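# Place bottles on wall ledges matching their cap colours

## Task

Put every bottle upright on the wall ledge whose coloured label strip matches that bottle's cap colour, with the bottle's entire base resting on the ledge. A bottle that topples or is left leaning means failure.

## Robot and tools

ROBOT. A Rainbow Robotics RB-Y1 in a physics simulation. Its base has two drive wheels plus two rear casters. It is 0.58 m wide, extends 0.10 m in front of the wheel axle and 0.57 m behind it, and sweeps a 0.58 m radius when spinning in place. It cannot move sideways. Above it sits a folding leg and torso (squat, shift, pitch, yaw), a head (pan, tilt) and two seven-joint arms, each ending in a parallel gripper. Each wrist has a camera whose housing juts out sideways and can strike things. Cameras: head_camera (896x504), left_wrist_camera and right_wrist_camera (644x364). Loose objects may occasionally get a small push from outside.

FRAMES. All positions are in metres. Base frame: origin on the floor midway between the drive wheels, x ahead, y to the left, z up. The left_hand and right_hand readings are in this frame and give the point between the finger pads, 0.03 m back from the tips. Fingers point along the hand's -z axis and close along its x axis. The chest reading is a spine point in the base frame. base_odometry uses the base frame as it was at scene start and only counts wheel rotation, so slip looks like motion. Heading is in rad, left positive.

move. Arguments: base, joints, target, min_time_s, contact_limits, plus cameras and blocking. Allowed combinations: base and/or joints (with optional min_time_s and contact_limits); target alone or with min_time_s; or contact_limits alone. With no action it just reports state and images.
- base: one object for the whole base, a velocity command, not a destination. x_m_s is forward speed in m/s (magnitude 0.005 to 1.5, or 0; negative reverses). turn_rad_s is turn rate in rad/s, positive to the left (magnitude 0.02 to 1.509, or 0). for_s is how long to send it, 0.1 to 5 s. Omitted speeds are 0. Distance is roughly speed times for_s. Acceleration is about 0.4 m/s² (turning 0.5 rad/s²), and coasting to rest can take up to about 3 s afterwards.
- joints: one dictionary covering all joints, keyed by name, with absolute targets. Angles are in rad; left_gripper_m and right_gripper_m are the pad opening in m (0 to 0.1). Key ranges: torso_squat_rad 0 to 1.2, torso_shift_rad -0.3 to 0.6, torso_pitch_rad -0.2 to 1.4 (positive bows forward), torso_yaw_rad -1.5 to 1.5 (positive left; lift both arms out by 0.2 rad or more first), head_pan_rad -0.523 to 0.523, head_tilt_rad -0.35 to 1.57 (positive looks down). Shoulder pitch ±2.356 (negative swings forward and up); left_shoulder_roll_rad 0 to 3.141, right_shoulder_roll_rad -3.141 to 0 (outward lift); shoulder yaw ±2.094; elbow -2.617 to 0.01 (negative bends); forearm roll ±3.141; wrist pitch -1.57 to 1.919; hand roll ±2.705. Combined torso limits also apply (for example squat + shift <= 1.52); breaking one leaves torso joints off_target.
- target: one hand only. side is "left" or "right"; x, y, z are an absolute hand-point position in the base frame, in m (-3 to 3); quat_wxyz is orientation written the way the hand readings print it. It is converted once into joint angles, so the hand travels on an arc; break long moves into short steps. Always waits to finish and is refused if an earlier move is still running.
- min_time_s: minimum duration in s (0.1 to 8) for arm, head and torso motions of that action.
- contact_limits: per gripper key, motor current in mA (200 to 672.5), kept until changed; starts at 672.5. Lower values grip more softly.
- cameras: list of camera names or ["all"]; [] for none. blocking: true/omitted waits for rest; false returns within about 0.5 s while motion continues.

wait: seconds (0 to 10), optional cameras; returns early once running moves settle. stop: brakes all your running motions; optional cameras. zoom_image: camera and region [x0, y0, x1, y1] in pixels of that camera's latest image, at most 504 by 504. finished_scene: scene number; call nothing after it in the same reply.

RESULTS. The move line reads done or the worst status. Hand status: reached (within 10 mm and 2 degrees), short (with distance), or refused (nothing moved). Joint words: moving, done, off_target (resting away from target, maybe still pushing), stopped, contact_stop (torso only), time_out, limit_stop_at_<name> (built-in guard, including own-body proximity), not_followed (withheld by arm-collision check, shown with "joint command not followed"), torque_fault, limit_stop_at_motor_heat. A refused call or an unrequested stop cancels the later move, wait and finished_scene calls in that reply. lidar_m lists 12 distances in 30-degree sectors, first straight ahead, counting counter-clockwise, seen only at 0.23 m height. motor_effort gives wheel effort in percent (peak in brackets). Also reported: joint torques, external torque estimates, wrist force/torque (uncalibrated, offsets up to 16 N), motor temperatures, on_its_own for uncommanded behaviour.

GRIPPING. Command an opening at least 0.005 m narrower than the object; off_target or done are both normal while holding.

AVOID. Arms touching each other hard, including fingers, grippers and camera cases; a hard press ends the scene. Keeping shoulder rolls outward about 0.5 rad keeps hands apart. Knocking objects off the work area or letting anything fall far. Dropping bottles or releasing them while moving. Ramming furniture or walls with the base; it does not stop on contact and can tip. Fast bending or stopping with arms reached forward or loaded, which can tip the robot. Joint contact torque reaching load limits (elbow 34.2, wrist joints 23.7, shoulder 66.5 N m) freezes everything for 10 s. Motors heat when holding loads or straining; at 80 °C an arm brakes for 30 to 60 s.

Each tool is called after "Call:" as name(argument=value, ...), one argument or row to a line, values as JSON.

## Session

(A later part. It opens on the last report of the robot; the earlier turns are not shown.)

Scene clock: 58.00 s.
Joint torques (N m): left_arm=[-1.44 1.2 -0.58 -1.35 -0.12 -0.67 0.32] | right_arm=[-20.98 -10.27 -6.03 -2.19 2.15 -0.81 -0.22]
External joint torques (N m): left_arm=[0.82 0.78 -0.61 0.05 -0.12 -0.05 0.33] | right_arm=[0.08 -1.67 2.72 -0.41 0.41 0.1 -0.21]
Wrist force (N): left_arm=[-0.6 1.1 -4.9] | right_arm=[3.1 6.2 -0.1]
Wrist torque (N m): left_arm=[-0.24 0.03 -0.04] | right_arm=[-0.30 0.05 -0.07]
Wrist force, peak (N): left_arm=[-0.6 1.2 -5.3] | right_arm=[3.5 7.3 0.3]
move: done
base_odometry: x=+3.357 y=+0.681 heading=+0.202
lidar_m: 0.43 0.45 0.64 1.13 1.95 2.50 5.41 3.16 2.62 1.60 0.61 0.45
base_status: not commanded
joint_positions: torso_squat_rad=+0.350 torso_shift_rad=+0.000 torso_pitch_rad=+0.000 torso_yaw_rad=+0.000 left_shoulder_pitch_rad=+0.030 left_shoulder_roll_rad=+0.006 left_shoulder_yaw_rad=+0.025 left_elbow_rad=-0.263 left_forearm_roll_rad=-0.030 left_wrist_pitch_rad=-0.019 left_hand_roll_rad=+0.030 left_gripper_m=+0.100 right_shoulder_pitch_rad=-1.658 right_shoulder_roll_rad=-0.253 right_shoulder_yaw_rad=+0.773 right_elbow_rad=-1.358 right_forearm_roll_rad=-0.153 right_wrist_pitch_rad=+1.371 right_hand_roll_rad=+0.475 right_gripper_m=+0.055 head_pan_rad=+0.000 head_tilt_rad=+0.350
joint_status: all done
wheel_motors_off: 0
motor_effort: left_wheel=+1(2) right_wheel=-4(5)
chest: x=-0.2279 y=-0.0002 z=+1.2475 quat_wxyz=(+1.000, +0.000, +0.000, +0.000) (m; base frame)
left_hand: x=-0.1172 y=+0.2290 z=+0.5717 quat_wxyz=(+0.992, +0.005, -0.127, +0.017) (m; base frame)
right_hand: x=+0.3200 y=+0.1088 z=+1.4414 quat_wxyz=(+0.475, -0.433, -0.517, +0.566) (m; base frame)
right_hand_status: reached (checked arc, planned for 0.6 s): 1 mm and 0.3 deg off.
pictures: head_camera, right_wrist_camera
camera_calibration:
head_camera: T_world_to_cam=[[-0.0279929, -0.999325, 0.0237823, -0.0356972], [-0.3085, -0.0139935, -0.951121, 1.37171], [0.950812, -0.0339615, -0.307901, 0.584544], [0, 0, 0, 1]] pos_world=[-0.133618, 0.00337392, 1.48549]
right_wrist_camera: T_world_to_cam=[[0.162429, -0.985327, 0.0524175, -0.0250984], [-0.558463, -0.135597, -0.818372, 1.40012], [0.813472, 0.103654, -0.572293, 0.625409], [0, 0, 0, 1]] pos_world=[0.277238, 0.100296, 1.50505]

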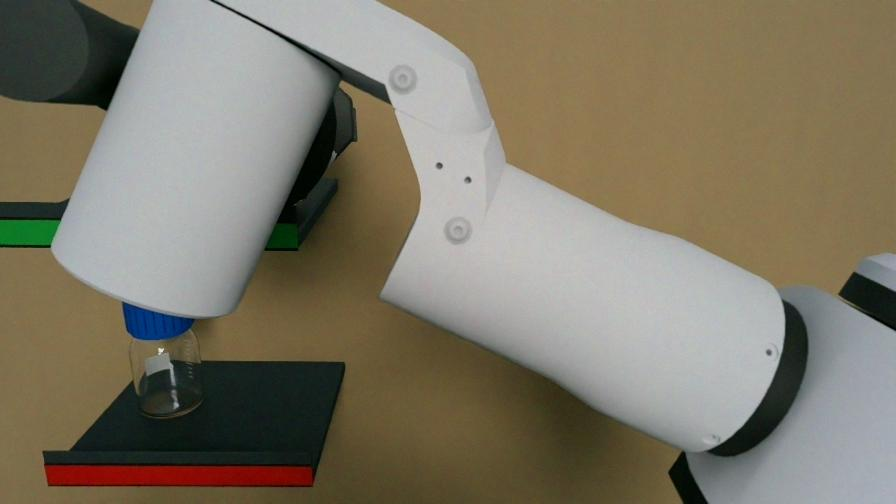

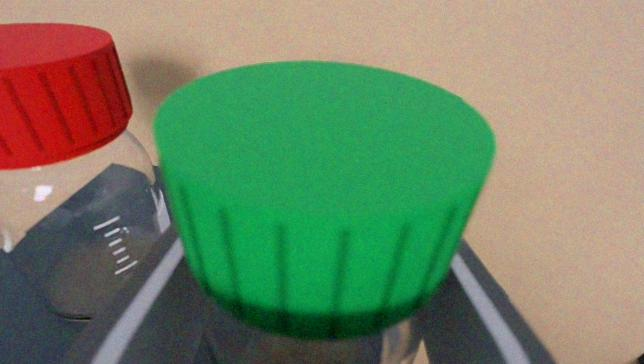

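Call:
move(
  target={"side": "right", "x": 0.32, "y": 0.108, "z": 1.4365, "quat_wxyz": [0.47391, -0.43426, -0.51753, 0.56478]},
  min_time_s=0.4,
  cameras=[],
)

Call:
move(
  target={"side": "right", "x": 0.32, "y": 0.108, "z": 1.4335, "quat_wxyz": [0.47391, -0.43426, -0.51753, 0.56478]},
  min_time_s=0.4,
  cameras=["right_wrist_camera"],
)

Scene clock: 60.57 s.
Joint torques (N m): left_arm=[-1.57 0.99 -0.73 -1.23 -0.23 -0.74 0.12] | right_arm=[-20.1 -10.84 -6.42 -2.28 2.11 -0.71 -0.17]
External joint torques (N m): left_arm=[0.69 0.56 -0.76 0.17 -0.23 -0.13 0.13] | right_arm=[0.97 -2.4 2.43 -0.48 0.35 0.18 -0.16]
Wrist force (N): left_arm=[-0.5 1.2 -4.9] | right_arm=[3.5 6.2 0.0]
Wrist torque (N m): left_arm=[-0.23 0.04 -0.03] | right_arm=[-0.31 0.15 -0.06]
Wrist force, peak (N): left_arm=[-0.9 1.2 -5.4] | right_arm=[3.3 7.3 0.0]
move: done
base_odometry: x=+3.357 y=+0.681 heading=+0.202
lidar_m: 0.43 0.45 0.64 1.13 1.95 2.51 5.41 3.16 2.61 1.60 0.61 0.45
base_status: not commanded
joint_positions: torso_squat_rad=+0.350 torso_shift_rad=+0.000 torso_pitch_rad=+0.000 torso_yaw_rad=+0.000 left_shoulder_pitch_rad=+0.030 left_shoulder_roll_rad=+0.006 left_shoulder_yaw_rad=+0.025 left_elbow_rad=-0.263 left_forearm_roll_rad=-0.030 left_wrist_pitch_rad=-0.019 left_hand_roll_rad=+0.030 left_gripper_m=+0.100 right_shoulder_pitch_rad=-1.644 right_shoulder_roll_rad=-0.255 right_shoulder_yaw_rad=+0.781 right_elbow_rad=-1.373 right_forearm_roll_rad=-0.141 right_wrist_pitch_rad=+1.372 right_hand_roll_rad=+0.465 right_gripper_m=+0.055 head_pan_rad=+0.000 head_tilt_rad=+0.350
joint_status: all done
wheel_motors_off: 0
motor_effort: left_wheel=+2(2) right_wheel=-3(5)
chest: x=-0.2279 y=-0.0002 z=+1.2475 quat_wxyz=(+1.000, +0.000, +0.000, +0.000) (m; base frame)
left_hand: x=-0.1172 y=+0.2290 z=+0.5717 quat_wxyz=(+0.992, +0.005, -0.127, +0.017) (m; base frame)
right_hand: x=+0.3199 y=+0.1082 z=+1.4366 quat_wxyz=(+0.474, -0.434, -0.518, +0.565) (m; base frame)
right_hand_status: reached (checked arc, planned for 0.4 s): 0 mm and 0.0 deg off.
pictures: none
No camera images: "cameras" was empty.

Scene clock: 61.30 s.
Joint torques (N m): left_arm=[-1.57 1.34 -0.54 -1.37 -0.03 -0.7 0.27] | right_arm=[-18.05 -8.73 -5.32 -2.1 0.8 -0.5 -0.1]
External joint torques (N m): left_arm=[0.7 0.92 -0.57 0.04 -0.04 -0.09 0.28] | right_arm=[3.02 -0.36 3.56 -0.28 -0.96 0.39 -0.1]
Wrist force (N): left_arm=[-0.7 1.2 -5.2] | right_arm=[3.7 -0.3 -1.4]
Wrist torque (N m): left_arm=[-0.25 0.04 -0.03] | right_arm=[-0.33 0.11 -0.16]
Wrist force, peak (N): left_arm=[-0.7 1.2 -5.2] | right_arm=[2.8 6.8 -0.1]
move: done
base_odometry: x=+3.357 y=+0.681 heading=+0.202
lidar_m: 0.43 0.46 0.65 1.13 1.94 2.50 5.41 3.15 2.62 1.61 0.61 0.46
base_status: not commanded
joint_positions: torso_squat_rad=+0.350 torso_shift_rad=+0.000 torso_pitch_rad=+0.000 torso_yaw_rad=+0.000 left_shoulder_pitch_rad=+0.030 left_shoulder_roll_rad=+0.006 left_shoulder_yaw_rad=+0.025 left_elbow_rad=-0.263 left_forearm_roll_rad=-0.030 left_wrist_pitch_rad=-0.019 left_hand_roll_rad=+0.030 left_gripper_m=+0.100 right_shoulder_pitch_rad=-1.638 right_shoulder_roll_rad=-0.255 right_shoulder_yaw_rad=+0.785 right_elbow_rad=-1.379 right_forearm_roll_rad=-0.135 right_wrist_pitch_rad=+1.372 right_hand_roll_rad=+0.460 right_gripper_m=+0.055 head_pan_rad=+0.000 head_tilt_rad=+0.350
joint_status: all done
wheel_motors_off: 0
motor_effort: left_wheel=+2(2) right_wheel=-4(5)
chest: x=-0.2279 y=-0.0002 z=+1.2475 quat_wxyz=(+1.000, +0.000, +0.000, +0.000) (m; base frame)
left_hand: x=-0.1172 y=+0.2290 z=+0.5717 quat_wxyz=(+0.992, +0.005, -0.127, +0.017) (m; base frame)
right_hand: x=+0.3199 y=+0.1081 z=+1.4341 quat_wxyz=(+0.474, -0.434, -0.518, +0.565) (m; base frame)
right_hand_status: reached (checked arc, planned for 0.4 s): 1 mm and 0.1 deg off.
pictures: right_wrist_camera
camera_calibration:
right_wrist_camera: T_world_to_cam=[[0.161405, -0.985501, 0.0522984, -0.0249354], [-0.554469, -0.134395, -0.821281, 1.39674], [0.816402, 0.103561, -0.568122, 0.614558], [0, 0, 0, 1]] pos_world=[0.276746, 0.0994954, 1.49756]

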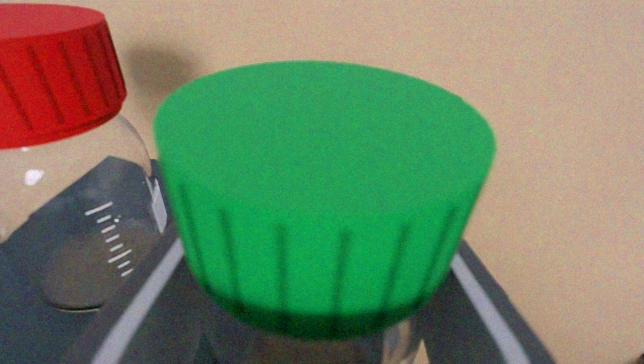

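Call:
move(
  joints={"right_gripper_m": 0.066},
  cameras=[],
)

Call:
move(
  base={"x_m_s": -0.3, "for_s": 0.5},
  cameras=["head_camera", "right_wrist_camera"],
)

Call:
zoom_image(
  camera="right_wrist_camera",
  region=[60, 0, 500, 260],
)

Scene clock: 63.07 s.
Joint torques (N m): left_arm=[-1.83 1.36 -0.55 -1.37 -0.17 -0.72 0.21] | right_arm=[-18.89 -9.03 -6.12 -2.12 1.38 -0.52 -0.22]
External joint torques (N m): left_arm=[0.43 0.94 -0.58 0.03 -0.17 -0.1 0.22] | right_arm=[2.18 -0.66 2.76 -0.3 -0.38 0.36 -0.22]
Wrist force (N): left_arm=[-0.7 1.3 -4.8] | right_arm=[3.2 4.8 0.3]
Wrist torque (N m): left_arm=[-0.25 0.02 -0.03] | right_arm=[-0.34 0.08 -0.09]
Wrist force, peak (N): left_arm=[-0.6 1.3 -5.3] | right_arm=[3.6 4.8 -0.5]
move: done
base_odometry: x=+3.357 y=+0.681 heading=+0.202
lidar_m: 0.43 0.45 0.64 1.13 1.95 2.51 5.40 3.15 2.61 1.60 0.61 0.46
base_status: not commanded
joint_positions: torso_squat_rad=+0.350 torso_shift_rad=+0.000 torso_pitch_rad=+0.000 torso_yaw_rad=+0.000 left_shoulder_pitch_rad=+0.030 left_shoulder_roll_rad=+0.006 left_shoulder_yaw_rad=+0.025 left_elbow_rad=-0.263 left_forearm_roll_rad=-0.030 left_wrist_pitch_rad=-0.019 left_hand_roll_rad=+0.030 left_gripper_m=+0.100 right_shoulder_pitch_rad=-1.637 right_shoulder_roll_rad=-0.255 right_shoulder_yaw_rad=+0.785 right_elbow_rad=-1.379 right_forearm_roll_rad=-0.136 right_wrist_pitch_rad=+1.372 right_hand_roll_rad=+0.460 right_gripper_m=+0.066 head_pan_rad=+0.000 head_tilt_rad=+0.350
joint_status: all done
wheel_motors_off: 0
motor_effort: left_wheel=+1(2) right_wheel=-3(4)
chest: x=-0.2279 y=-0.0002 z=+1.2475 quat_wxyz=(+1.000, +0.000, +0.000, +0.000) (m; base frame)
left_hand: x=-0.1173 y=+0.2290 z=+0.5717 quat_wxyz=(+0.992, +0.005, -0.127, +0.017) (m; base frame)
right_hand: x=+0.3199 y=+0.1080 z=+1.4339 quat_wxyz=(+0.474, -0.434, -0.518, +0.565) (m; base frame)
pictures: none
No camera images: "cameras" was empty.

Scene clock: 64.43 s.
Joint torques (N m): left_arm=[-2.9 1.03 -0.71 -1.46 -0.14 -0.73 0.26] | right_arm=[-20.37 -9.09 -6.61 -1.6 1.6 -0.74 0.02]
External joint torques (N m): left_arm=[-0.64 0.61 -0.74 -0.06 -0.15 -0.11 0.27] | right_arm=[0.7 -0.72 2.28 0.21 -0.16 0.14 0.02]
Wrist force (N): left_arm=[-0.3 1.2 -5.0] | right_arm=[2.8 3.8 0.0]
Wrist torque (N m): left_arm=[-0.23 0.05 -0.05] | right_arm=[-0.21 -0.01 -0.07]
Wrist force, peak (N): left_arm=[0.0 1.0 -5.4] | right_arm=[3.5 4.9 -0.5]
move: done
base_odometry: x=+3.259 y=+0.661 heading=+0.201
lidar_m: 0.54 0.56 0.79 1.14 1.90 2.89 5.31 3.08 2.61 1.95 0.76 0.56
base_status: done (sent for 0.5 of 0.5 s)
joint_positions: torso_squat_rad=+0.350 torso_shift_rad=+0.000 torso_pitch_rad=+0.000 torso_yaw_rad=+0.000 left_shoulder_pitch_rad=+0.030 left_shoulder_roll_rad=+0.006 left_shoulder_yaw_rad=+0.025 left_elbow_rad=-0.263 left_forearm_roll_rad=-0.030 left_wrist_pitch_rad=-0.019 left_hand_roll_rad=+0.030 left_gripper_m=+0.100 right_shoulder_pitch_rad=-1.637 right_shoulder_roll_rad=-0.255 right_shoulder_yaw_rad=+0.785 right_elbow_rad=-1.379 right_forearm_roll_rad=-0.136 right_wrist_pitch_rad=+1.372 right_hand_roll_rad=+0.460 right_gripper_m=+0.066 head_pan_rad=+0.000 head_tilt_rad=+0.350
joint_status: not commanded
wheel_motors_off: 0
motor_effort: left_wheel=-4(22) right_wheel=+5(20)
chest: x=-0.2281 y=-0.0002 z=+1.2475 quat_wxyz=(+1.000, +0.000, +0.000, +0.000) (m; base frame)
left_hand: x=-0.1174 y=+0.2290 z=+0.5716 quat_wxyz=(+0.992, +0.006, -0.127, +0.017) (m; base frame)
right_hand: x=+0.3198 y=+0.1080 z=+1.4338 quat_wxyz=(+0.474, -0.434, -0.518, +0.565) (m; base frame)
pictures: head_camera, right_wrist_camera
camera_calibration:
head_camera: T_world_to_cam=[[-0.0280004, -0.999325, 0.0237735, -0.035693], [-0.308199, -0.0139935, -0.951219, 1.37193], [0.95091, -0.0339615, -0.3076, 0.584332], [0, 0, 0, 1]] pos_world=[-0.133819, 0.00337392, 1.48559]
right_wrist_camera: T_world_to_cam=[[0.161378, -0.985494, 0.0525153, -0.0252219], [-0.554822, -0.134604, -0.821008, 1.39614], [0.816167, 0.103356, -0.568497, 0.615115], [0, 0, 0, 1]] pos_world=[0.276645, 0.0994948, 1.49726]

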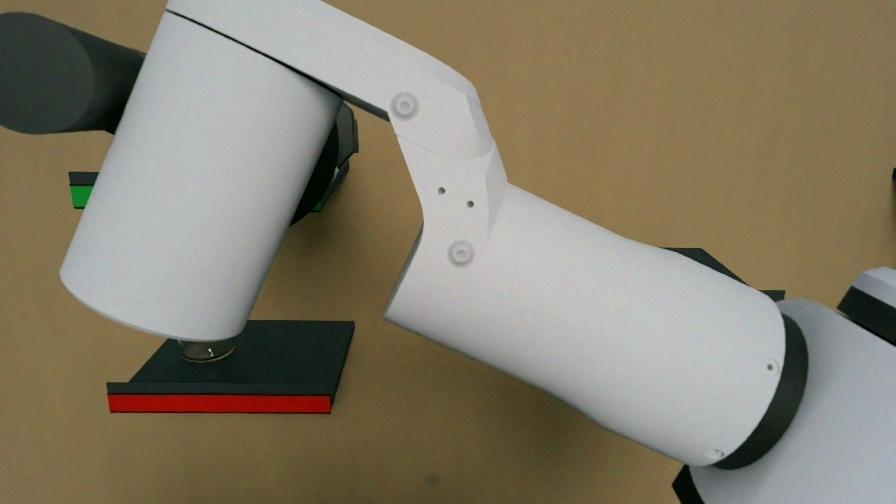

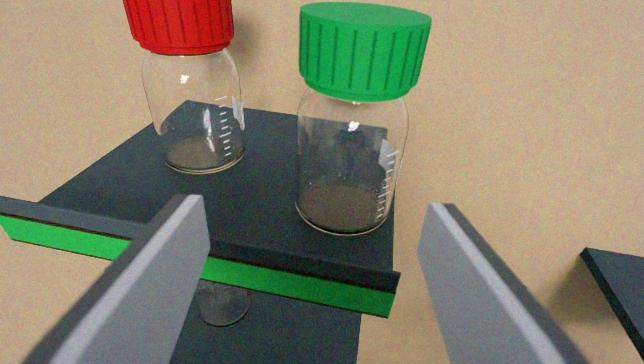

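Scaled by 1.145 from the camera's 644x364 image, which has a finer 1265x715 frame.

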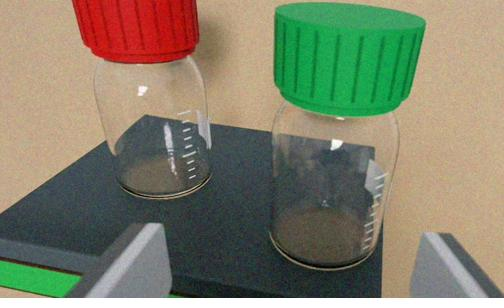

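Call:
move(
  base={"x_m_s": 0.3, "for_s": 0.5},
  cameras=["right_wrist_camera"],
)

Call:
move(
  joints={"right_gripper_m": 0.045},
  cameras=[],
)

Call:
move(
  target={"side": "right", "x": 0.32, "y": 0.124, "z": 1.441, "quat_wxyz": [0.47391, -0.43426, -0.51753, 0.56478]},
  min_time_s=0.6,
  cameras=[],
)

Call:
move(
  base={"x_m_s": 0.3, "for_s": 0.27},
  cameras=["right_wrist_camera"],
)

Call:
move(
  target={"side": "right", "x": 0.32, "y": 0.124, "z": 1.4335, "quat_wxyz": [0.47391, -0.43426, -0.51753, 0.56478]},
  min_time_s=0.4,
  cameras=["right_wrist_camera"],
)

Scene clock: 70.07 s.
Joint torques (N m): left_arm=[-1.82 1.53 -0.94 -1.41 -0.22 -0.77 0.23] | right_arm=[-20.47 -8.96 -6.47 -1.85 1.67 -0.55 -0.13]
External joint torques (N m): left_arm=[0.44 1.1 -0.97 -0.01 -0.23 -0.16 0.24] | right_arm=[0.61 -0.59 2.41 -0.03 -0.09 0.33 -0.12]
Wrist force (N): left_arm=[-0.5 0.9 -4.8] | right_arm=[3.0 3.9 0.6]
Wrist torque (N m): left_arm=[-0.20 0.06 -0.04] | right_arm=[-0.21 0.01 -0.10]
Wrist force, peak (N): left_arm=[-0.1 1.2 -5.5] | right_arm=[3.1 5.6 -0.5]
move: done
base_odometry: x=+3.357 y=+0.680 heading=+0.201
lidar_m: 0.43 0.46 0.64 1.13 1.95 2.50 5.41 3.16 2.61 1.60 0.61 0.45
base_status: done (sent for 0.5 of 0.5 s)
joint_positions: torso_squat_rad=+0.350 torso_shift_rad=+0.000 torso_pitch_rad=+0.000 torso_yaw_rad=+0.000 left_shoulder_pitch_rad=+0.030 left_shoulder_roll_rad=+0.006 left_shoulder_yaw_rad=+0.025 left_elbow_rad=-0.263 left_forearm_roll_rad=-0.030 left_wrist_pitch_rad=-0.019 left_hand_roll_rad=+0.030 left_gripper_m=+0.100 right_shoulder_pitch_rad=-1.637 right_shoulder_roll_rad=-0.255 right_shoulder_yaw_rad=+0.785 right_elbow_rad=-1.379 right_forearm_roll_rad=-0.136 right_wrist_pitch_rad=+1.372 right_hand_roll_rad=+0.460 right_gripper_m=+0.066 head_pan_rad=+0.000 head_tilt_rad=+0.350
joint_status: not commanded
wheel_motors_off: 0
motor_effort: left_wheel=+1(28) right_wheel=-2(24)
chest: x=-0.2279 y=-0.0002 z=+1.2475 quat_wxyz=(+1.000, +0.000, +0.000, +0.000) (m; base frame)
left_hand: x=-0.1172 y=+0.2290 z=+0.5717 quat_wxyz=(+0.992, +0.005, -0.127, +0.017) (m; base frame)
right_hand: x=+0.3200 y=+0.1080 z=+1.4336 quat_wxyz=(+0.474, -0.434, -0.518, +0.565) (m; base frame)
pictures: right_wrist_camera
camera_calibration:
right_wrist_camera: T_world_to_cam=[[0.161306, -0.985507, 0.0524989, -0.0253129], [-0.555134, -0.134588, -0.8208, 1.3959], [0.815969, 0.103256, -0.568799, 0.615284], [0, 0, 0, 1]] pos_world=[0.276944, 0.0993945, 1.49706]

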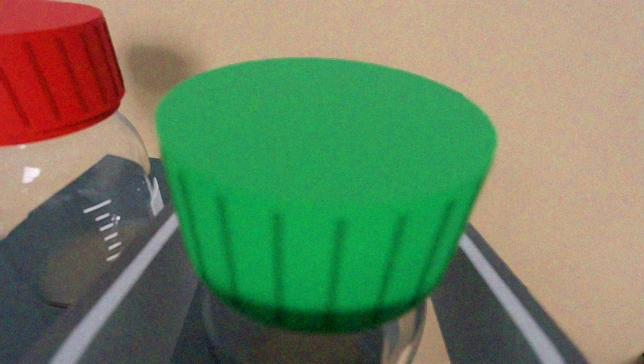

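Scene clock: 70.77 s.
Joint torques (N m): left_arm=[-1.8 1.29 -0.75 -1.43 -0.02 -0.75 0.24] | right_arm=[-20.71 -9.25 -6.33 -1.9 1.49 -0.66 -0.17]
External joint torques (N m): left_arm=[0.46 0.87 -0.78 -0.03 -0.03 -0.14 0.25] | right_arm=[0.37 -0.88 2.55 -0.09 -0.26 0.22 -0.16]
Wrist force (N): left_arm=[-0.5 1.2 -5.1] | right_arm=[2.9 4.5 0.8]
Wrist torque (N m): left_arm=[-0.25 0.05 -0.03] | right_arm=[-0.28 0.07 -0.09]
Wrist force, peak (N): left_arm=[-0.6 1.4 -5.3] | right_arm=[3.5 4.9 -0.3]
move: off_target
base_odometry: x=+3.357 y=+0.680 heading=+0.201
lidar_m: 0.44 0.45 0.64 1.13 1.95 2.50 5.41 3.15 2.62 1.60 0.62 0.45
base_status: not commanded
joint_positions: torso_squat_rad=+0.350 torso_shift_rad=+0.000 torso_pitch_rad=+0.000 torso_yaw_rad=+0.000 left_shoulder_pitch_rad=+0.030 left_shoulder_roll_rad=+0.006 left_shoulder_yaw_rad=+0.025 left_elbow_rad=-0.263 left_forearm_roll_rad=-0.030 left_wrist_pitch_rad=-0.019 left_hand_roll_rad=+0.030 left_gripper_m=+0.100 right_shoulder_pitch_rad=-1.637 right_shoulder_roll_rad=-0.255 right_shoulder_yaw_rad=+0.785 right_elbow_rad=-1.379 right_forearm_roll_rad=-0.136 right_wrist_pitch_rad=+1.372 right_hand_roll_rad=+0.460 right_gripper_m=+0.055 head_pan_rad=+0.000 head_tilt_rad=+0.350
joint_status: right_gripper_m off_target (ended at +0.055, target +0.045)
wheel_motors_off: 0
motor_effort: left_wheel=+1(1) right_wheel=-2(3)
chest: x=-0.2279 y=-0.0002 z=+1.2475 quat_wxyz=(+1.000, +0.000, +0.000, +0.000) (m; base frame)
left_hand: x=-0.1172 y=+0.2290 z=+0.5717 quat_wxyz=(+0.992, +0.005, -0.127, +0.017) (m; base frame)
right_hand: x=+0.3200 y=+0.1080 z=+1.4336 quat_wxyz=(+0.474, -0.434, -0.518, +0.565) (m; base frame)
pictures: none
No camera images: "cameras" was empty.

Scene clock: 71.70 s.
Joint torques (N m): left_arm=[-1.98 1.15 -0.43 -1.32 -0.03 -0.68 0.31] | right_arm=[-22.35 -9.68 -8.88 -1.16 1.91 -0.95 -0.03]
External joint torques (N m): left_arm=[0.28 0.73 -0.46 0.08 -0.03 -0.06 0.33] | right_arm=[-1.39 -0.7 -0.38 0.71 0.16 -0.06 -0.02]
Wrist force (N): left_arm=[-0.6 1.0 -5.1] | right_arm=[3.5 5.7 -0.1]
Wrist torque (N m): left_arm=[-0.22 0.03 -0.03] | right_arm=[-0.23 0.11 -0.26]
Wrist force, peak (N): left_arm=[-0.6 1.1 -5.3] | right_arm=[3.4 6.7 0.1]
move: done
base_odometry: x=+3.357 y=+0.680 heading=+0.201
lidar_m: 0.44 0.45 0.64 1.13 1.95 2.50 5.41 3.16 2.62 1.60 0.62 0.45
base_status: not commanded
joint_positions: torso_squat_rad=+0.350 torso_shift_rad=+0.000 torso_pitch_rad=+0.000 torso_yaw_rad=+0.000 left_shoulder_pitch_rad=+0.030 left_shoulder_roll_rad=+0.006 left_shoulder_yaw_rad=+0.025 left_elbow_rad=-0.263 left_forearm_roll_rad=-0.030 left_wrist_pitch_rad=-0.019 left_hand_roll_rad=+0.030 left_gripper_m=+0.100 right_shoulder_pitch_rad=-1.687 right_shoulder_roll_rad=-0.207 right_shoulder_yaw_rad=+0.782 right_elbow_rad=-1.290 right_forearm_roll_rad=-0.137 right_wrist_pitch_rad=+1.353 right_hand_roll_rad=+0.462 right_gripper_m=+0.055 head_pan_rad=+0.000 head_tilt_rad=+0.350
joint_status: all done
wheel_motors_off: 0
motor_effort: left_wheel=+1(1) right_wheel=-2(3)
chest: x=-0.2279 y=-0.0002 z=+1.2475 quat_wxyz=(+1.000, +0.000, +0.000, +0.000) (m; base frame)
left_hand: x=-0.1173 y=+0.2290 z=+0.5716 quat_wxyz=(+0.992, +0.005, -0.127, +0.017) (m; base frame)
right_hand: x=+0.3200 y=+0.1239 z=+1.4407 quat_wxyz=(+0.474, -0.434, -0.517, +0.565) (m; base frame)
right_hand_status: reached (checked arc, planned for 0.6 s): 0 mm and 0.0 deg off.
pictures: none
No camera images: "cameras" was empty.

Scene clock: 72.53 s.
Joint torques (N m): left_arm=[-1.74 1.29 -0.76 -1.48 -0.15 -0.78 0.16] | right_arm=[-21.79 -10.15 -8.37 -2.04 1.8 -0.94 -0.09]
External joint torques (N m): left_arm=[0.52 0.87 -0.79 -0.08 -0.16 -0.17 0.17] | right_arm=[-0.83 -1.17 0.14 -0.17 0.06 -0.05 -0.09]
Wrist force (N): left_arm=[-0.6 1.0 -4.7] | right_arm=[3.1 5.9 0.3]
Wrist torque (N m): left_arm=[-0.21 0.03 -0.05] | right_arm=[-0.26 0.06 -0.31]
Wrist force, peak (N): left_arm=[-0.5 1.2 -5.3] | right_arm=[3.4 6.7 -0.4]
move: done
base_odometry: x=+3.385 y=+0.686 heading=+0.201
lidar_m: 0.40 0.42 0.59 1.12 1.96 2.53 5.43 3.17 2.62 1.49 0.57 0.42
base_status: done (sent for 0.27 of 0.27 s)
joint_positions: torso_squat_rad=+0.350 torso_shift_rad=+0.000 torso_pitch_rad=+0.000 torso_yaw_rad=+0.000 left_shoulder_pitch_rad=+0.030 left_shoulder_roll_rad=+0.006 left_shoulder_yaw_rad=+0.025 left_elbow_rad=-0.263 left_forearm_roll_rad=-0.030 left_wrist_pitch_rad=-0.019 left_hand_roll_rad=+0.030 left_gripper_m=+0.100 right_shoulder_pitch_rad=-1.687 right_shoulder_roll_rad=-0.207 right_shoulder_yaw_rad=+0.782 right_elbow_rad=-1.290 right_forearm_roll_rad=-0.137 right_wrist_pitch_rad=+1.353 right_hand_roll_rad=+0.462 right_gripper_m=+0.055 head_pan_rad=+0.000 head_tilt_rad=+0.350
joint_status: not commanded
wheel_motors_off: 0
motor_effort: left_wheel=+0(29) right_wheel=-2(16)
chest: x=-0.2278 y=-0.0002 z=+1.2475 quat_wxyz=(+1.000, +0.000, +0.000, +0.000) (m; base frame)
left_hand: x=-0.1172 y=+0.2290 z=+0.5716 quat_wxyz=(+0.992, +0.005, -0.127, +0.017) (m; base frame)
right_hand: x=+0.3201 y=+0.1239 z=+1.4407 quat_wxyz=(+0.474, -0.434, -0.517, +0.565) (m; base frame)
pictures: right_wrist_camera
camera_calibration:
right_wrist_camera: T_world_to_cam=[[0.161215, -0.985495, 0.0530107, -0.0106809], [-0.555362, -0.13499, -0.82058, 1.40372], [0.815833, 0.10285, -0.569069, 0.618081], [0, 0, 0, 1]] pos_world=[0.277044, 0.115393, 1.50416]

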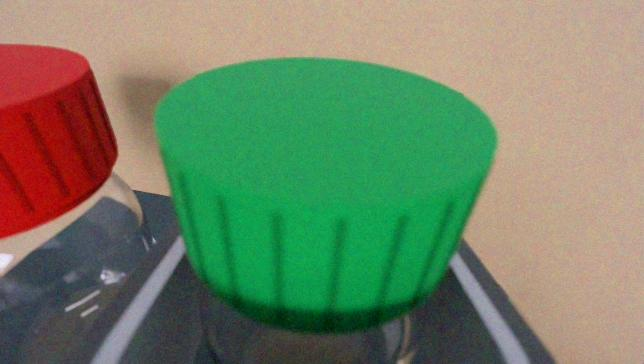

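Scene clock: 73.27 s.
Joint torques (N m): left_arm=[-1.69 1.36 -0.62 -1.2 -0.18 -0.61 0.35] | right_arm=[-19.64 -9.32 -6.36 -2.24 1.65 -0.66 0.08]
External joint torques (N m): left_arm=[0.57 0.94 -0.65 0.2 -0.19 0.01 0.37] | right_arm=[1.33 -0.52 2.24 -0.34 -0.11 0.2 0.09]
Wrist force (N): left_arm=[-0.6 1.2 -4.8] | right_arm=[3.1 5.3 0.9]
Wrist torque (N m): left_arm=[-0.24 0.04 -0.03] | right_arm=[-0.33 0.07 -0.13]
Wrist force, peak (N): left_arm=[-0.6 1.2 -5.3] | right_arm=[3.6 7.0 0.2]
move: done
base_odometry: x=+3.385 y=+0.686 heading=+0.201
lidar_m: 0.40 0.42 0.60 1.12 1.96 2.52 5.43 3.18 2.62 1.49 0.58 0.42
base_status: not commanded
joint_positions: torso_squat_rad=+0.350 torso_shift_rad=+0.000 torso_pitch_rad=+0.000 torso_yaw_rad=+0.000 left_shoulder_pitch_rad=+0.030 left_shoulder_roll_rad=+0.006 left_shoulder_yaw_rad=+0.025 left_elbow_rad=-0.263 left_forearm_roll_rad=-0.030 left_wrist_pitch_rad=-0.019 left_hand_roll_rad=+0.030 left_gripper_m=+0.100 right_shoulder_pitch_rad=-1.671 right_shoulder_roll_rad=-0.207 right_shoulder_yaw_rad=+0.791 right_elbow_rad=-1.305 right_forearm_roll_rad=-0.126 right_wrist_pitch_rad=+1.354 right_hand_roll_rad=+0.450 right_gripper_m=+0.055 head_pan_rad=+0.000 head_tilt_rad=+0.350
joint_status: all done
wheel_motors_off: 0
motor_effort: left_wheel=+1(1) right_wheel=-3(4)
chest: x=-0.2279 y=-0.0002 z=+1.2475 quat_wxyz=(+1.000, +0.000, +0.000, +0.000) (m; base frame)
left_hand: x=-0.1173 y=+0.2290 z=+0.5716 quat_wxyz=(+0.992, +0.005, -0.127, +0.017) (m; base frame)
right_hand: x=+0.3200 y=+0.1240 z=+1.4338 quat_wxyz=(+0.474, -0.434, -0.518, +0.565) (m; base frame)
right_hand_status: reached (checked arc, planned for 0.4 s): 0 mm and 0.0 deg off.
pictures: right_wrist_camera
camera_calibration:
right_wrist_camera: T_world_to_cam=[[0.161318, -0.985506, 0.0524776, -0.00941206], [-0.555248, -0.134592, -0.820722, 1.3981], [0.81589, 0.103259, -0.568913, 0.61401], [0, 0, 0, 1]] pos_world=[0.276844, 0.115494, 1.49726]

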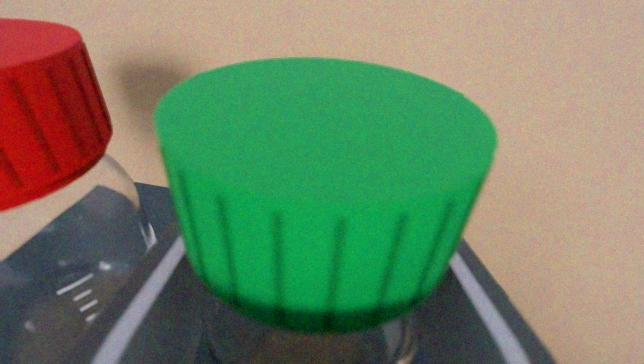

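Call:
move(
  joints={"right_gripper_m": 0.067},
  cameras=[],
)

Call:
move(
  base={"x_m_s": -0.3, "for_s": 0.58},
  cameras=["right_wrist_camera"],
)

Call:
zoom_image(
  camera="right_wrist_camera",
  region=[60, 0, 500, 260],
)

Scene clock: 74.20 s.
Joint torques (N m): left_arm=[-1.73 0.86 -0.39 -1.44 -0.11 -0.65 0.27] | right_arm=[-20.03 -9.42 -6.17 -2.17 1.96 -0.62 -0.02]
External joint torques (N m): left_arm=[0.53 0.44 -0.42 -0.04 -0.11 -0.04 0.28] | right_arm=[0.95 -0.63 2.43 -0.27 0.2 0.24 -0.01]
Wrist force (N): left_arm=[-0.7 0.9 -4.8] | right_arm=[3.3 4.0 0.1]
Wrist torque (N m): left_arm=[-0.22 0.02 -0.02] | right_arm=[-0.21 0.12 -0.13]
Wrist force, peak (N): left_arm=[-0.5 1.2 -5.3] | right_arm=[3.0 5.6 1.0]
move: done
base_odometry: x=+3.385 y=+0.686 heading=+0.201
lidar_m: 0.40 0.43 0.59 1.13 1.97 2.51 5.43 3.17 2.61 1.49 0.57 0.42
base_status: not commanded
joint_positions: torso_squat_rad=+0.350 torso_shift_rad=+0.000 torso_pitch_rad=+0.000 torso_yaw_rad=+0.000 left_shoulder_pitch_rad=+0.030 left_shoulder_roll_rad=+0.006 left_shoulder_yaw_rad=+0.025 left_elbow_rad=-0.263 left_forearm_roll_rad=-0.030 left_wrist_pitch_rad=-0.019 left_hand_roll_rad=+0.030 left_gripper_m=+0.100 right_shoulder_pitch_rad=-1.671 right_shoulder_roll_rad=-0.207 right_shoulder_yaw_rad=+0.791 right_elbow_rad=-1.305 right_forearm_roll_rad=-0.126 right_wrist_pitch_rad=+1.354 right_hand_roll_rad=+0.450 right_gripper_m=+0.067 head_pan_rad=+0.000 head_tilt_rad=+0.350
joint_status: all done
wheel_motors_off: 0
motor_effort: left_wheel=+0(1) right_wheel=-3(3)
chest: x=-0.2279 y=-0.0002 z=+1.2475 quat_wxyz=(+1.000, +0.000, +0.000, +0.000) (m; base frame)
left_hand: x=-0.1173 y=+0.2290 z=+0.5716 quat_wxyz=(+0.992, +0.005, -0.127, +0.017) (m; base frame)
right_hand: x=+0.3200 y=+0.1240 z=+1.4338 quat_wxyz=(+0.474, -0.434, -0.518, +0.565) (m; base frame)
pictures: none
No camera images: "cameras" was empty.

Scene clock: 76.00 s.
Joint torques (N m): left_arm=[-2.71 1.43 -0.59 -1.47 -0.14 -0.52 0.15] | right_arm=[-19.69 -9.75 -6.06 -1.55 1.7 -0.7 -0.28]
External joint torques (N m): left_arm=[-0.45 1.01 -0.62 -0.07 -0.14 0.1 0.17] | right_arm=[1.28 -0.96 2.55 0.35 -0.05 0.16 -0.27]
Wrist force (N): left_arm=[-0.5 1.1 -4.8] | right_arm=[3.0 4.5 0.9]
Wrist torque (N m): left_arm=[-0.23 0.06 -0.01] | right_arm=[-0.27 0.05 -0.15]
Wrist force, peak (N): left_arm=[-0.6 1.3 -5.3] | right_arm=[4.0 4.9 1.1]
move: done
base_odometry: x=+3.259 y=+0.660 heading=+0.201
lidar_m: 0.53 0.56 0.79 1.14 1.91 2.90 5.30 3.08 2.61 1.97 0.75 0.56
base_status: done (sent for 0.57 of 0.57 s)
joint_positions: torso_squat_rad=+0.350 torso_shift_rad=+0.000 torso_pitch_rad=+0.000 torso_yaw_rad=+0.000 left_shoulder_pitch_rad=+0.030 left_shoulder_roll_rad=+0.006 left_shoulder_yaw_rad=+0.025 left_elbow_rad=-0.263 left_forearm_roll_rad=-0.030 left_wrist_pitch_rad=-0.019 left_hand_roll_rad=+0.030 left_gripper_m=+0.100 right_shoulder_pitch_rad=-1.671 right_shoulder_roll_rad=-0.207 right_shoulder_yaw_rad=+0.792 right_elbow_rad=-1.305 right_forearm_roll_rad=-0.126 right_wrist_pitch_rad=+1.354 right_hand_roll_rad=+0.450 right_gripper_m=+0.067 head_pan_rad=+0.000 head_tilt_rad=+0.350
joint_status: not commanded
wheel_motors_off: 0
motor_effort: left_wheel=-6(28) right_wheel=+5(21)
chest: x=-0.2280 y=-0.0002 z=+1.2475 quat_wxyz=(+1.000, +0.000, +0.000, +0.000) (m; base frame)
left_hand: x=-0.1174 y=+0.2290 z=+0.5716 quat_wxyz=(+0.992, +0.006, -0.127, +0.017) (m; base frame)
right_hand: x=+0.3197 y=+0.1241 z=+1.4338 quat_wxyz=(+0.474, -0.434, -0.518, +0.565) (m; base frame)
pictures: right_wrist_camera
camera_calibration:
right_wrist_camera: T_world_to_cam=[[0.161446, -0.985482, 0.0525401, -0.0095167], [-0.555037, -0.134692, -0.820849, 1.39821], [0.816008, 0.103361, -0.568724, 0.613903], [0, 0, 0, 1]] pos_world=[0.276645, 0.115495, 1.49736]

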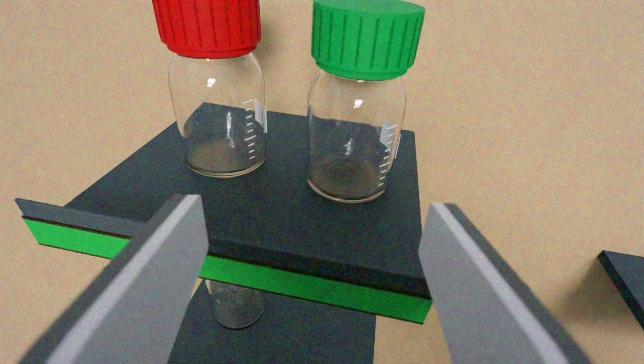

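Scaled by 1.145 from the camera's 644x364 image, which has a finer 1265x715 frame.

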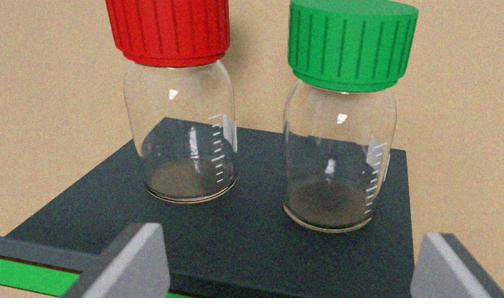

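Call:
move(
  target={"side": "right", "x": 0.31, "y": 0.216, "z": 1.4255, "quat_wxyz": [0.44882, -0.41126, -0.53597, 0.58492]},
  min_time_s=0.8,
  cameras=["right_wrist_camera"],
)

Call:
zoom_image(
  camera="right_wrist_camera",
  region=[150, 0, 600, 260],
)

Scene clock: 78.03 s.
Joint torques (N m): left_arm=[-2.39 1.12 -0.61 -1.6 0.02 -0.7 0.24] | right_arm=[-20.22 -9.57 -6.39 -1.79 1.79 -0.7 -0.23]
External joint torques (N m): left_arm=[-0.13 0.69 -0.64 -0.21 0.02 -0.09 0.25] | right_arm=[0.75 -0.78 2.21 0.11 0.04 0.16 -0.22]
Wrist force (N): left_arm=[-0.7 0.9 -4.7] | right_arm=[3.3 4.5 1.6]
Wrist torque (N m): left_arm=[-0.21 0.02 -0.03] | right_arm=[-0.32 0.13 -0.12]
Wrist force, peak (N): left_arm=[-0.7 1.3 -5.2] | right_arm=[2.9 5.5 -0.7]
move: refused
base_odometry: x=+3.259 y=+0.660 heading=+0.201
lidar_m: 0.53 0.56 0.78 1.14 1.91 2.89 5.30 3.08 2.61 1.96 0.75 0.55
base_status: not commanded
joint_positions: torso_squat_rad=+0.350 torso_shift_rad=+0.000 torso_pitch_rad=+0.000 torso_yaw_rad=+0.000 left_shoulder_pitch_rad=+0.030 left_shoulder_roll_rad=+0.006 left_shoulder_yaw_rad=+0.025 left_elbow_rad=-0.263 left_forearm_roll_rad=-0.030 left_wrist_pitch_rad=-0.019 left_hand_roll_rad=+0.030 left_gripper_m=+0.100 right_shoulder_pitch_rad=-1.671 right_shoulder_roll_rad=-0.207 right_shoulder_yaw_rad=+0.792 right_elbow_rad=-1.305 right_forearm_roll_rad=-0.126 right_wrist_pitch_rad=+1.354 right_hand_roll_rad=+0.450 right_gripper_m=+0.067 head_pan_rad=+0.000 head_tilt_rad=+0.350
joint_status: not commanded
wheel_motors_off: 0
motor_effort: left_wheel=-7(7) right_wheel=+4(5)
chest: x=-0.2280 y=-0.0002 z=+1.2475 quat_wxyz=(+1.000, +0.000, +0.000, +0.000) (m; base frame)
left_hand: x=-0.1174 y=+0.2290 z=+0.5716 quat_wxyz=(+0.992, +0.006, -0.127, +0.017) (m; base frame)
right_hand: x=+0.3197 y=+0.1241 z=+1.4338 quat_wxyz=(+0.474, -0.434, -0.518, +0.565) (m; base frame)
right_hand_status: refused: the posture found for that pose stands 9 mm from the chest (limit 10 mm). Nothing moved. The solve starts from where the arm stands: from another posture it may find a clear one.
pictures: right_wrist_camera
camera_calibration:
right_wrist_camera: T_world_to_cam=[[0.161446, -0.985482, 0.0525401, -0.00951145], [-0.555037, -0.134692, -0.820849, 1.39813], [0.816008, 0.103361, -0.568724, 0.613846], [0, 0, 0, 1]] pos_world=[0.276645, 0.115495, 1.49726]

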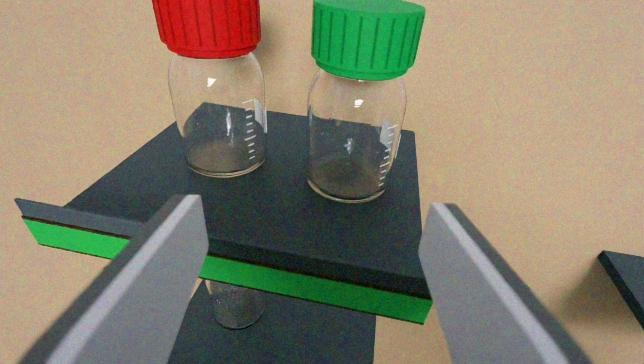

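Scaled by 1.120 from the camera's 644x364 image, which has a finer 1265x715 frame.

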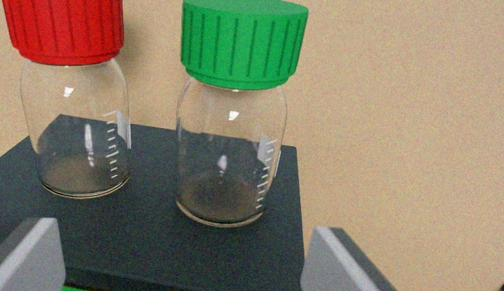

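Call:
move(
  target={"side": "right", "x": 0.345, "y": 0.216, "z": 1.4255, "quat_wxyz": [0.42288, -0.3875, -0.55341, 0.60394]},
  min_time_s=0.9,
  cameras=["right_wrist_camera"],
)

Call:
zoom_image(
  camera="right_wrist_camera",
  region=[150, 0, 600, 260],
)

Scene clock: 78.90 s.
Joint torques (N m): left_arm=[-2.92 1.44 -0.5 -1.36 -0.05 -0.59 0.36] | right_arm=[-19.99 -9.8 -6.42 -1.84 1.56 -0.81 -0.27]
External joint torques (N m): left_arm=[-0.66 1.02 -0.52 0.03 -0.06 0.02 0.37] | right_arm=[0.98 -1.01 2.19 0.06 -0.2 0.06 -0.26]
Wrist force (N): left_arm=[-0.5 1.1 -4.7] | right_arm=[3.4 4.6 0.5]
Wrist torque (N m): left_arm=[-0.23 0.05 -0.03] | right_arm=[-0.32 0.12 -0.15]
Wrist force, peak (N): left_arm=[-0.6 1.1 -5.4] | right_arm=[3.6 5.5 -0.1]
move: refused
base_odometry: x=+3.259 y=+0.660 heading=+0.201
lidar_m: 0.53 0.56 0.79 1.14 1.91 2.89 5.30 3.08 2.61 1.96 0.75 0.55
base_status: not commanded
joint_positions: torso_squat_rad=+0.350 torso_shift_rad=+0.000 torso_pitch_rad=+0.000 torso_yaw_rad=+0.000 left_shoulder_pitch_rad=+0.030 left_shoulder_roll_rad=+0.006 left_shoulder_yaw_rad=+0.025 left_elbow_rad=-0.263 left_forearm_roll_rad=-0.030 left_wrist_pitch_rad=-0.019 left_hand_roll_rad=+0.030 left_gripper_m=+0.100 right_shoulder_pitch_rad=-1.671 right_shoulder_roll_rad=-0.207 right_shoulder_yaw_rad=+0.792 right_elbow_rad=-1.305 right_forearm_roll_rad=-0.126 right_wrist_pitch_rad=+1.354 right_hand_roll_rad=+0.450 right_gripper_m=+0.067 head_pan_rad=+0.000 head_tilt_rad=+0.350
joint_status: not commanded
wheel_motors_off: 0
motor_effort: left_wheel=-6(7) right_wheel=+5(6)
chest: x=-0.2280 y=-0.0002 z=+1.2475 quat_wxyz=(+1.000, +0.000, +0.000, +0.000) (m; base frame)
left_hand: x=-0.1174 y=+0.2290 z=+0.5716 quat_wxyz=(+0.992, +0.006, -0.127, +0.017) (m; base frame)
right_hand: x=+0.3197 y=+0.1241 z=+1.4338 quat_wxyz=(+0.474, -0.434, -0.518, +0.565) (m; base frame)
right_hand_status: refused: the posture found for that pose stands 9 mm from the chest (limit 10 mm). Nothing moved. The solve starts from where the arm stands: from another posture it may find a clear one.
pictures: right_wrist_camera
camera_calibration:
right_wrist_camera: T_world_to_cam=[[0.161446, -0.985482, 0.0525401, -0.00951145], [-0.555037, -0.134692, -0.820849, 1.39813], [0.816008, 0.103361, -0.568724, 0.613846], [0, 0, 0, 1]] pos_world=[0.276645, 0.115495, 1.49726]

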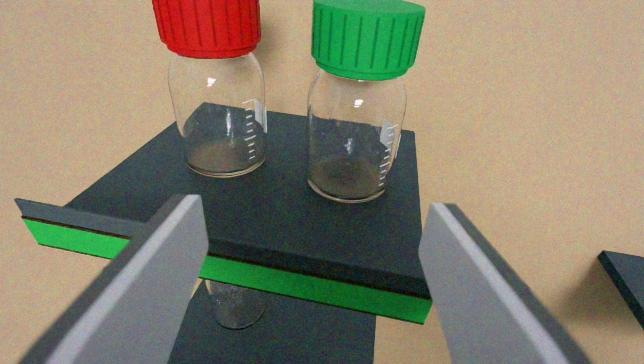

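Scaled by 1.120 from the camera's 644x364 image, which has a finer 1265x715 frame.

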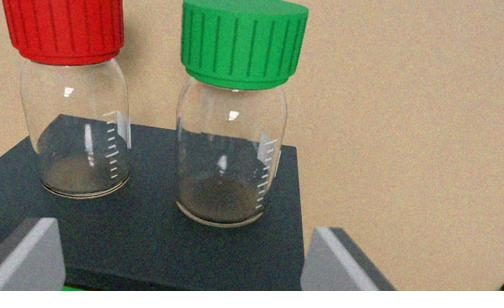

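Call:
move(
  joints={"left_shoulder_roll_rad": 0.4},
  min_time_s=0.7,
  cameras=[],
)

Call:
move(
  joints={"torso_yaw_rad": 0.25, "right_gripper_m": 0.075},
  cameras=[],
)

Call:
move(
  target={"side": "right", "x": 0.32, "y": 0.216, "z": 1.4255, "quat_wxyz": [0.44882, -0.41126, -0.53597, 0.58492]},
  min_time_s=0.8,
  cameras=["head_camera", "right_wrist_camera"],
)

Call:
zoom_image(
  camera="right_wrist_camera",
  region=[150, 0, 600, 260],
)

Scene clock: 82.40 s.
Joint torques (N m): left_arm=[-2.75 11.63 0.78 -1.35 -0.15 -0.66 0.2] | right_arm=[-19.94 -9.58 -6.28 -1.72 1.63 -0.65 -0.11]
External joint torques (N m): left_arm=[-0.54 -0.04 -0.54 0.02 -0.22 -0.1 0.21] | right_arm=[1.02 -0.78 2.32 0.18 -0.13 0.21 -0.1]
Wrist force (N): left_arm=[-0.1 -1.3 -4.3] | right_arm=[2.4 4.5 0.1]
Wrist torque (N m): left_arm=[-0.07 0.09 -0.03] | right_arm=[-0.24 -0.04 -0.09]
Wrist force, peak (N): left_arm=[-0.6 -1.2 -5.4] | right_arm=[3.4 5.3 0.8]
move: done
base_odometry: x=+3.259 y=+0.660 heading=+0.201
lidar_m: 0.53 0.56 0.78 1.14 1.90 2.89 5.31 3.09 2.61 1.96 0.75 0.55
base_status: not commanded
joint_positions: torso_squat_rad=+0.350 torso_shift_rad=+0.000 torso_pitch_rad=+0.000 torso_yaw_rad=+0.000 left_shoulder_pitch_rad=+0.030 left_shoulder_roll_rad=+0.400 left_shoulder_yaw_rad=+0.025 left_elbow_rad=-0.263 left_forearm_roll_rad=-0.030 left_wrist_pitch_rad=-0.019 left_hand_roll_rad=+0.030 left_gripper_m=+0.100 right_shoulder_pitch_rad=-1.671 right_shoulder_roll_rad=-0.207 right_shoulder_yaw_rad=+0.792 right_elbow_rad=-1.305 right_forearm_roll_rad=-0.126 right_wrist_pitch_rad=+1.354 right_hand_roll_rad=+0.450 right_gripper_m=+0.067 head_pan_rad=+0.000 head_tilt_rad=+0.350
joint_status: all done
wheel_motors_off: 0
motor_effort: left_wheel=-6(7) right_wheel=+5(6)
chest: x=-0.2280 y=-0.0002 z=+1.2475 quat_wxyz=(+1.000, +0.000, +0.000, +0.000) (m; base frame)
left_hand: x=-0.1187 y=+0.5178 z=+0.6326 quat_wxyz=(+0.972, +0.199, -0.126, -0.014) (m; base frame)
right_hand: x=+0.3197 y=+0.1241 z=+1.4338 quat_wxyz=(+0.474, -0.434, -0.518, +0.565) (m; base frame)
pictures: none
No camera images: "cameras" was empty.

Scene clock: 83.60 s.
Joint torques (N m): left_arm=[-3.04 11.48 0.5 -1.46 -0.14 -0.57 0.3] | right_arm=[-19.9 -9.94 -6.32 -1.56 1.61 -0.64 -0.12]
External joint torques (N m): left_arm=[-0.82 -0.21 -0.82 -0.1 -0.2 -0.01 0.31] | right_arm=[1.06 -1.15 2.28 0.33 -0.15 0.23 -0.12]
Wrist force (N): left_arm=[-0.4 -1.2 -4.5] | right_arm=[2.8 4.3 0.6]
Wrist torque (N m): left_arm=[-0.09 0.06 -0.04] | right_arm=[-0.22 0.06 -0.11]
Wrist force, peak (N): left_arm=[0.3 -1.3 -4.8] | right_arm=[4.1 4.7 -0.5]
move: done
base_odometry: x=+3.259 y=+0.660 heading=+0.201
lidar_m: 0.53 0.56 0.78 1.14 1.90 2.89 5.30 3.08 2.61 1.96 0.75 0.55
base_status: not commanded
joint_positions: torso_squat_rad=+0.350 torso_shift_rad=+0.000 torso_pitch_rad=+0.000 torso_yaw_rad=+0.250 left_shoulder_pitch_rad=+0.030 left_shoulder_roll_rad=+0.400 left_shoulder_yaw_rad=+0.025 left_elbow_rad=-0.263 left_forearm_roll_rad=-0.030 left_wrist_pitch_rad=-0.019 left_hand_roll_rad=+0.030 left_gripper_m=+0.100 right_shoulder_pitch_rad=-1.671 right_shoulder_roll_rad=-0.207 right_shoulder_yaw_rad=+0.792 right_elbow_rad=-1.305 right_forearm_roll_rad=-0.126 right_wrist_pitch_rad=+1.354 right_hand_roll_rad=+0.450 right_gripper_m=+0.075 head_pan_rad=+0.000 head_tilt_rad=+0.350
joint_status: all done
wheel_motors_off: 0
motor_effort: left_wheel=-7(8) right_wheel=+5(6)
chest: x=-0.2280 y=-0.0002 z=+1.2475 quat_wxyz=(+0.992, +0.000, +0.000, +0.125) (m; base frame)
left_hand: x=-0.2502 y=+0.5287 z=+0.6326 quat_wxyz=(+0.966, +0.213, -0.100, +0.108) (m; base frame)
right_hand: x=+0.2719 y=+0.2558 z=+1.4339 quat_wxyz=(+0.400, -0.366, -0.568, +0.619) (m; base frame)
pictures: none
No camera images: "cameras" was empty.

Scene clock: 84.73 s.
Joint torques (N m): left_arm=[-2.91 11.36 0.95 -1.42 -0.06 -0.59 0.28] | right_arm=[-20.39 -10.43 -5.52 -1.98 1.8 -0.42 -0.28]
External joint torques (N m): left_arm=[-0.69 -0.33 -0.37 -0.06 -0.12 -0.03 0.29] | right_arm=[1.67 -1.46 2.53 0.17 0.01 0.39 -0.27]
Wrist force (N): left_arm=[-0.3 -1.4 -4.5] | right_arm=[3.4 4.4 0.0]
Wrist torque (N m): left_arm=[-0.07 0.07 -0.03] | right_arm=[-0.24 0.10 -0.07]
Wrist force, peak (N): left_arm=[-0.3 -1.3 -4.7] | right_arm=[3.1 5.3 0.3]
move: done
base_odometry: x=+3.259 y=+0.660 heading=+0.201
lidar_m: 0.53 0.56 0.78 1.14 1.91 2.90 5.31 3.09 2.62 1.96 0.75 0.55
base_status: not commanded
joint_positions: torso_squat_rad=+0.350 torso_shift_rad=+0.000 torso_pitch_rad=+0.000 torso_yaw_rad=+0.250 left_shoulder_pitch_rad=+0.030 left_shoulder_roll_rad=+0.400 left_shoulder_yaw_rad=+0.025 left_elbow_rad=-0.263 left_forearm_roll_rad=-0.030 left_wrist_pitch_rad=-0.019 left_hand_roll_rad=+0.030 left_gripper_m=+0.100 right_shoulder_pitch_rad=-1.659 right_shoulder_roll_rad=-0.231 right_shoulder_yaw_rad=+0.811 right_elbow_rad=-1.205 right_forearm_roll_rad=-0.070 right_wrist_pitch_rad=+1.375 right_hand_roll_rad=+0.419 right_gripper_m=+0.075 head_pan_rad=+0.000 head_tilt_rad=+0.350
joint_status: all done
wheel_motors_off: 0
motor_effort: left_wheel=-7(7) right_wheel=+5(6)
chest: x=-0.2280 y=-0.0002 z=+1.2475 quat_wxyz=(+0.992, +0.000, +0.000, +0.125) (m; base frame)
left_hand: x=-0.2502 y=+0.5287 z=+0.6326 quat_wxyz=(+0.966, +0.213, -0.100, +0.108) (m; base frame)
right_hand: x=+0.3197 y=+0.2158 z=+1.4256 quat_wxyz=(+0.449, -0.411, -0.536, +0.585) (m; base frame)
right_hand_status: reached (checked arc, planned for 0.8 s): 0 mm and 0.0 deg off.
pictures: head_camera, right_wrist_camera
camera_calibration:
head_camera: T_world_to_cam=[[0.220214, -0.975161, 0.0237953, 0.0208103], [-0.295147, -0.0898619, -0.951217, 1.3749], [0.929728, 0.202448, -0.307605, 0.579524], [0, 0, 0, 1]] pos_world=[-0.137586, 0.0265208, 1.48559]
right_wrist_camera: T_world_to_cam=[[0.247182, -0.96755, 0.0524327, 0.0502503], [-0.540898, -0.182676, -0.821011, 1.40982], [0.803947, 0.174578, -0.568499, 0.587894], [0, 0, 0, 1]] pos_world=[0.277511, 0.203526, 1.48906]

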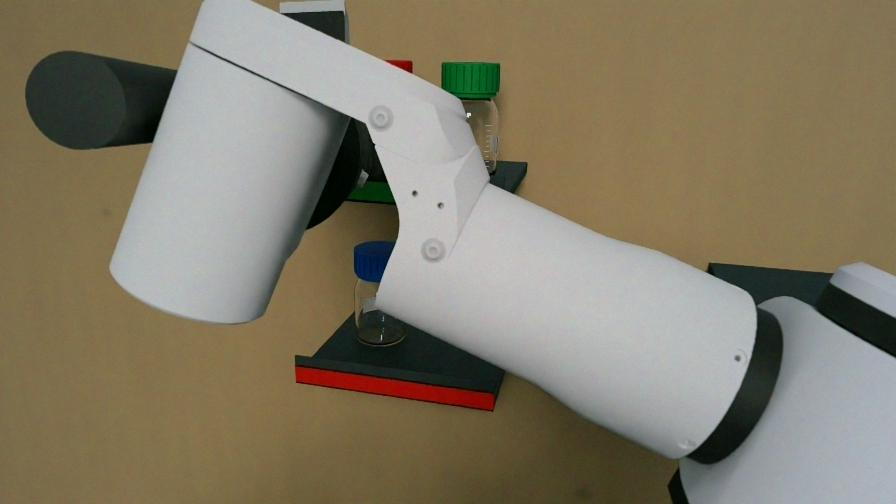

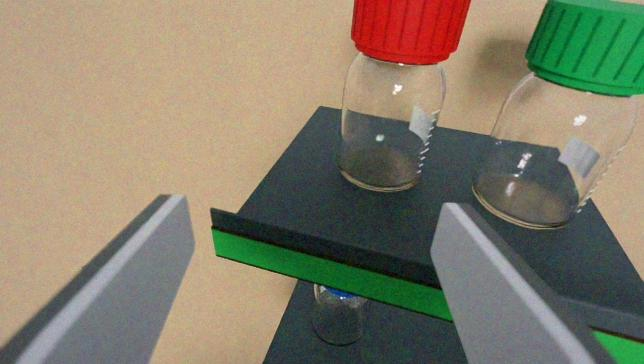

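Scaled by 1.120 from the camera's 644x364 image, which has a finer 1265x715 frame.

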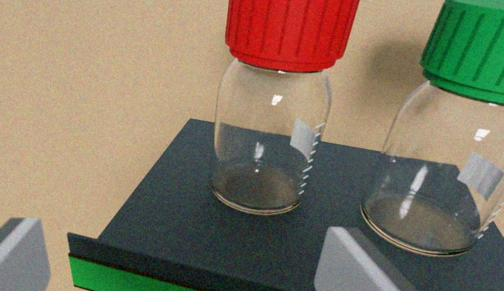

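Call:
move(
  base={"x_m_s": 0.3, "for_s": 0.6},
  cameras=["head_camera", "right_wrist_camera"],
)

Scene clock: 87.60 s.
Joint torques (N m): left_arm=[-1.73 12.01 0.94 -1.4 -0.11 -0.56 0.24] | right_arm=[-21.5 -9.03 -5.43 -1.77 1.68 -0.51 -0.19]
External joint torques (N m): left_arm=[0.49 0.32 -0.38 -0.03 -0.17 0 0.25] | right_arm=[0.57 -0.07 2.62 0.38 -0.11 0.3 -0.18]
Wrist force (N): left_arm=[-0.4 -1.2 -4.7] | right_arm=[3.2 4.6 -0.7]
Wrist torque (N m): left_arm=[-0.10 0.06 -0.04] | right_arm=[-0.31 0.07 -0.11]
Wrist force, peak (N): left_arm=[-1.0 -1.1 -4.8] | right_arm=[3.5 5.5 0.3]
move: done
base_odometry: x=+3.401 y=+0.689 heading=+0.201
lidar_m: 0.39 0.41 0.58 1.12 1.97 2.54 5.45 3.19 2.62 1.44 0.55 0.41
base_status: done (sent for 0.6 of 0.6 s)
joint_positions: torso_squat_rad=+0.350 torso_shift_rad=+0.000 torso_pitch_rad=+0.000 torso_yaw_rad=+0.250 left_shoulder_pitch_rad=+0.030 left_shoulder_roll_rad=+0.400 left_shoulder_yaw_rad=+0.025 left_elbow_rad=-0.263 left_forearm_roll_rad=-0.030 left_wrist_pitch_rad=-0.019 left_hand_roll_rad=+0.030 left_gripper_m=+0.100 right_shoulder_pitch_rad=-1.659 right_shoulder_roll_rad=-0.231 right_shoulder_yaw_rad=+0.811 right_elbow_rad=-1.205 right_forearm_roll_rad=-0.070 right_wrist_pitch_rad=+1.375 right_hand_roll_rad=+0.419 right_gripper_m=+0.075 head_pan_rad=+0.000 head_tilt_rad=+0.350
joint_status: not commanded
wheel_motors_off: 0
motor_effort: left_wheel=+2(32) right_wheel=-2(21)
chest: x=-0.2280 y=-0.0002 z=+1.2475 quat_wxyz=(+0.992, +0.000, +0.000, +0.125) (m; base frame)
left_hand: x=-0.2499 y=+0.5287 z=+0.6326 quat_wxyz=(+0.966, +0.213, -0.100, +0.108) (m; base frame)
right_hand: x=+0.3199 y=+0.2156 z=+1.4255 quat_wxyz=(+0.449, -0.411, -0.536, +0.585) (m; base frame)
pictures: head_camera, right_wrist_camera
camera_calibration:
head_camera: T_world_to_cam=[[0.22012, -0.975182, 0.0238063, 0.0207597], [-0.295248, -0.0898642, -0.951185, 1.37487], [0.929718, 0.202346, -0.307701, 0.579575], [0, 0, 0, 1]] pos_world=[-0.137485, 0.0265212, 1.48559]
right_wrist_camera: T_world_to_cam=[[0.246771, -0.967654, 0.0524361, 0.0501419], [-0.541192, -0.182496, -0.820857, 1.40962], [0.803875, 0.174186, -0.568722, 0.588144], [0, 0, 0, 1]] pos_world=[0.27771, 0.203325, 1.48896]

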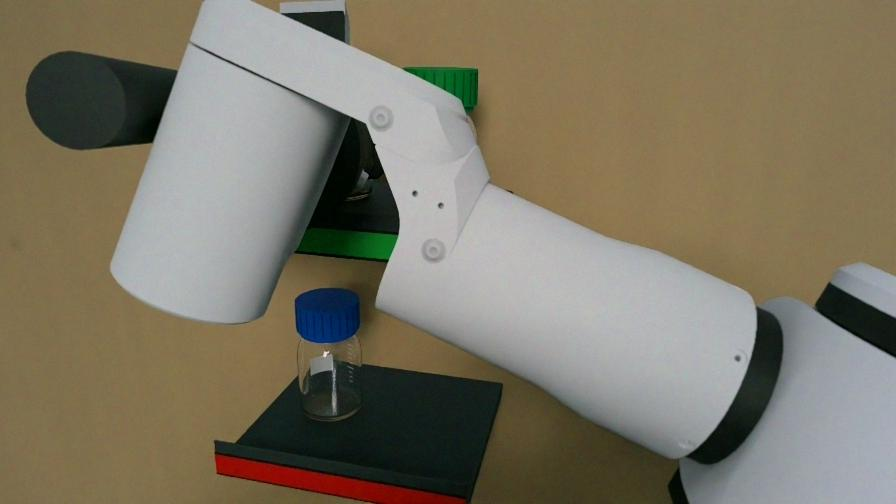

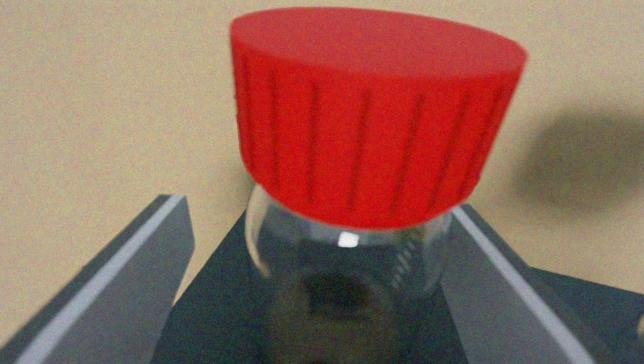

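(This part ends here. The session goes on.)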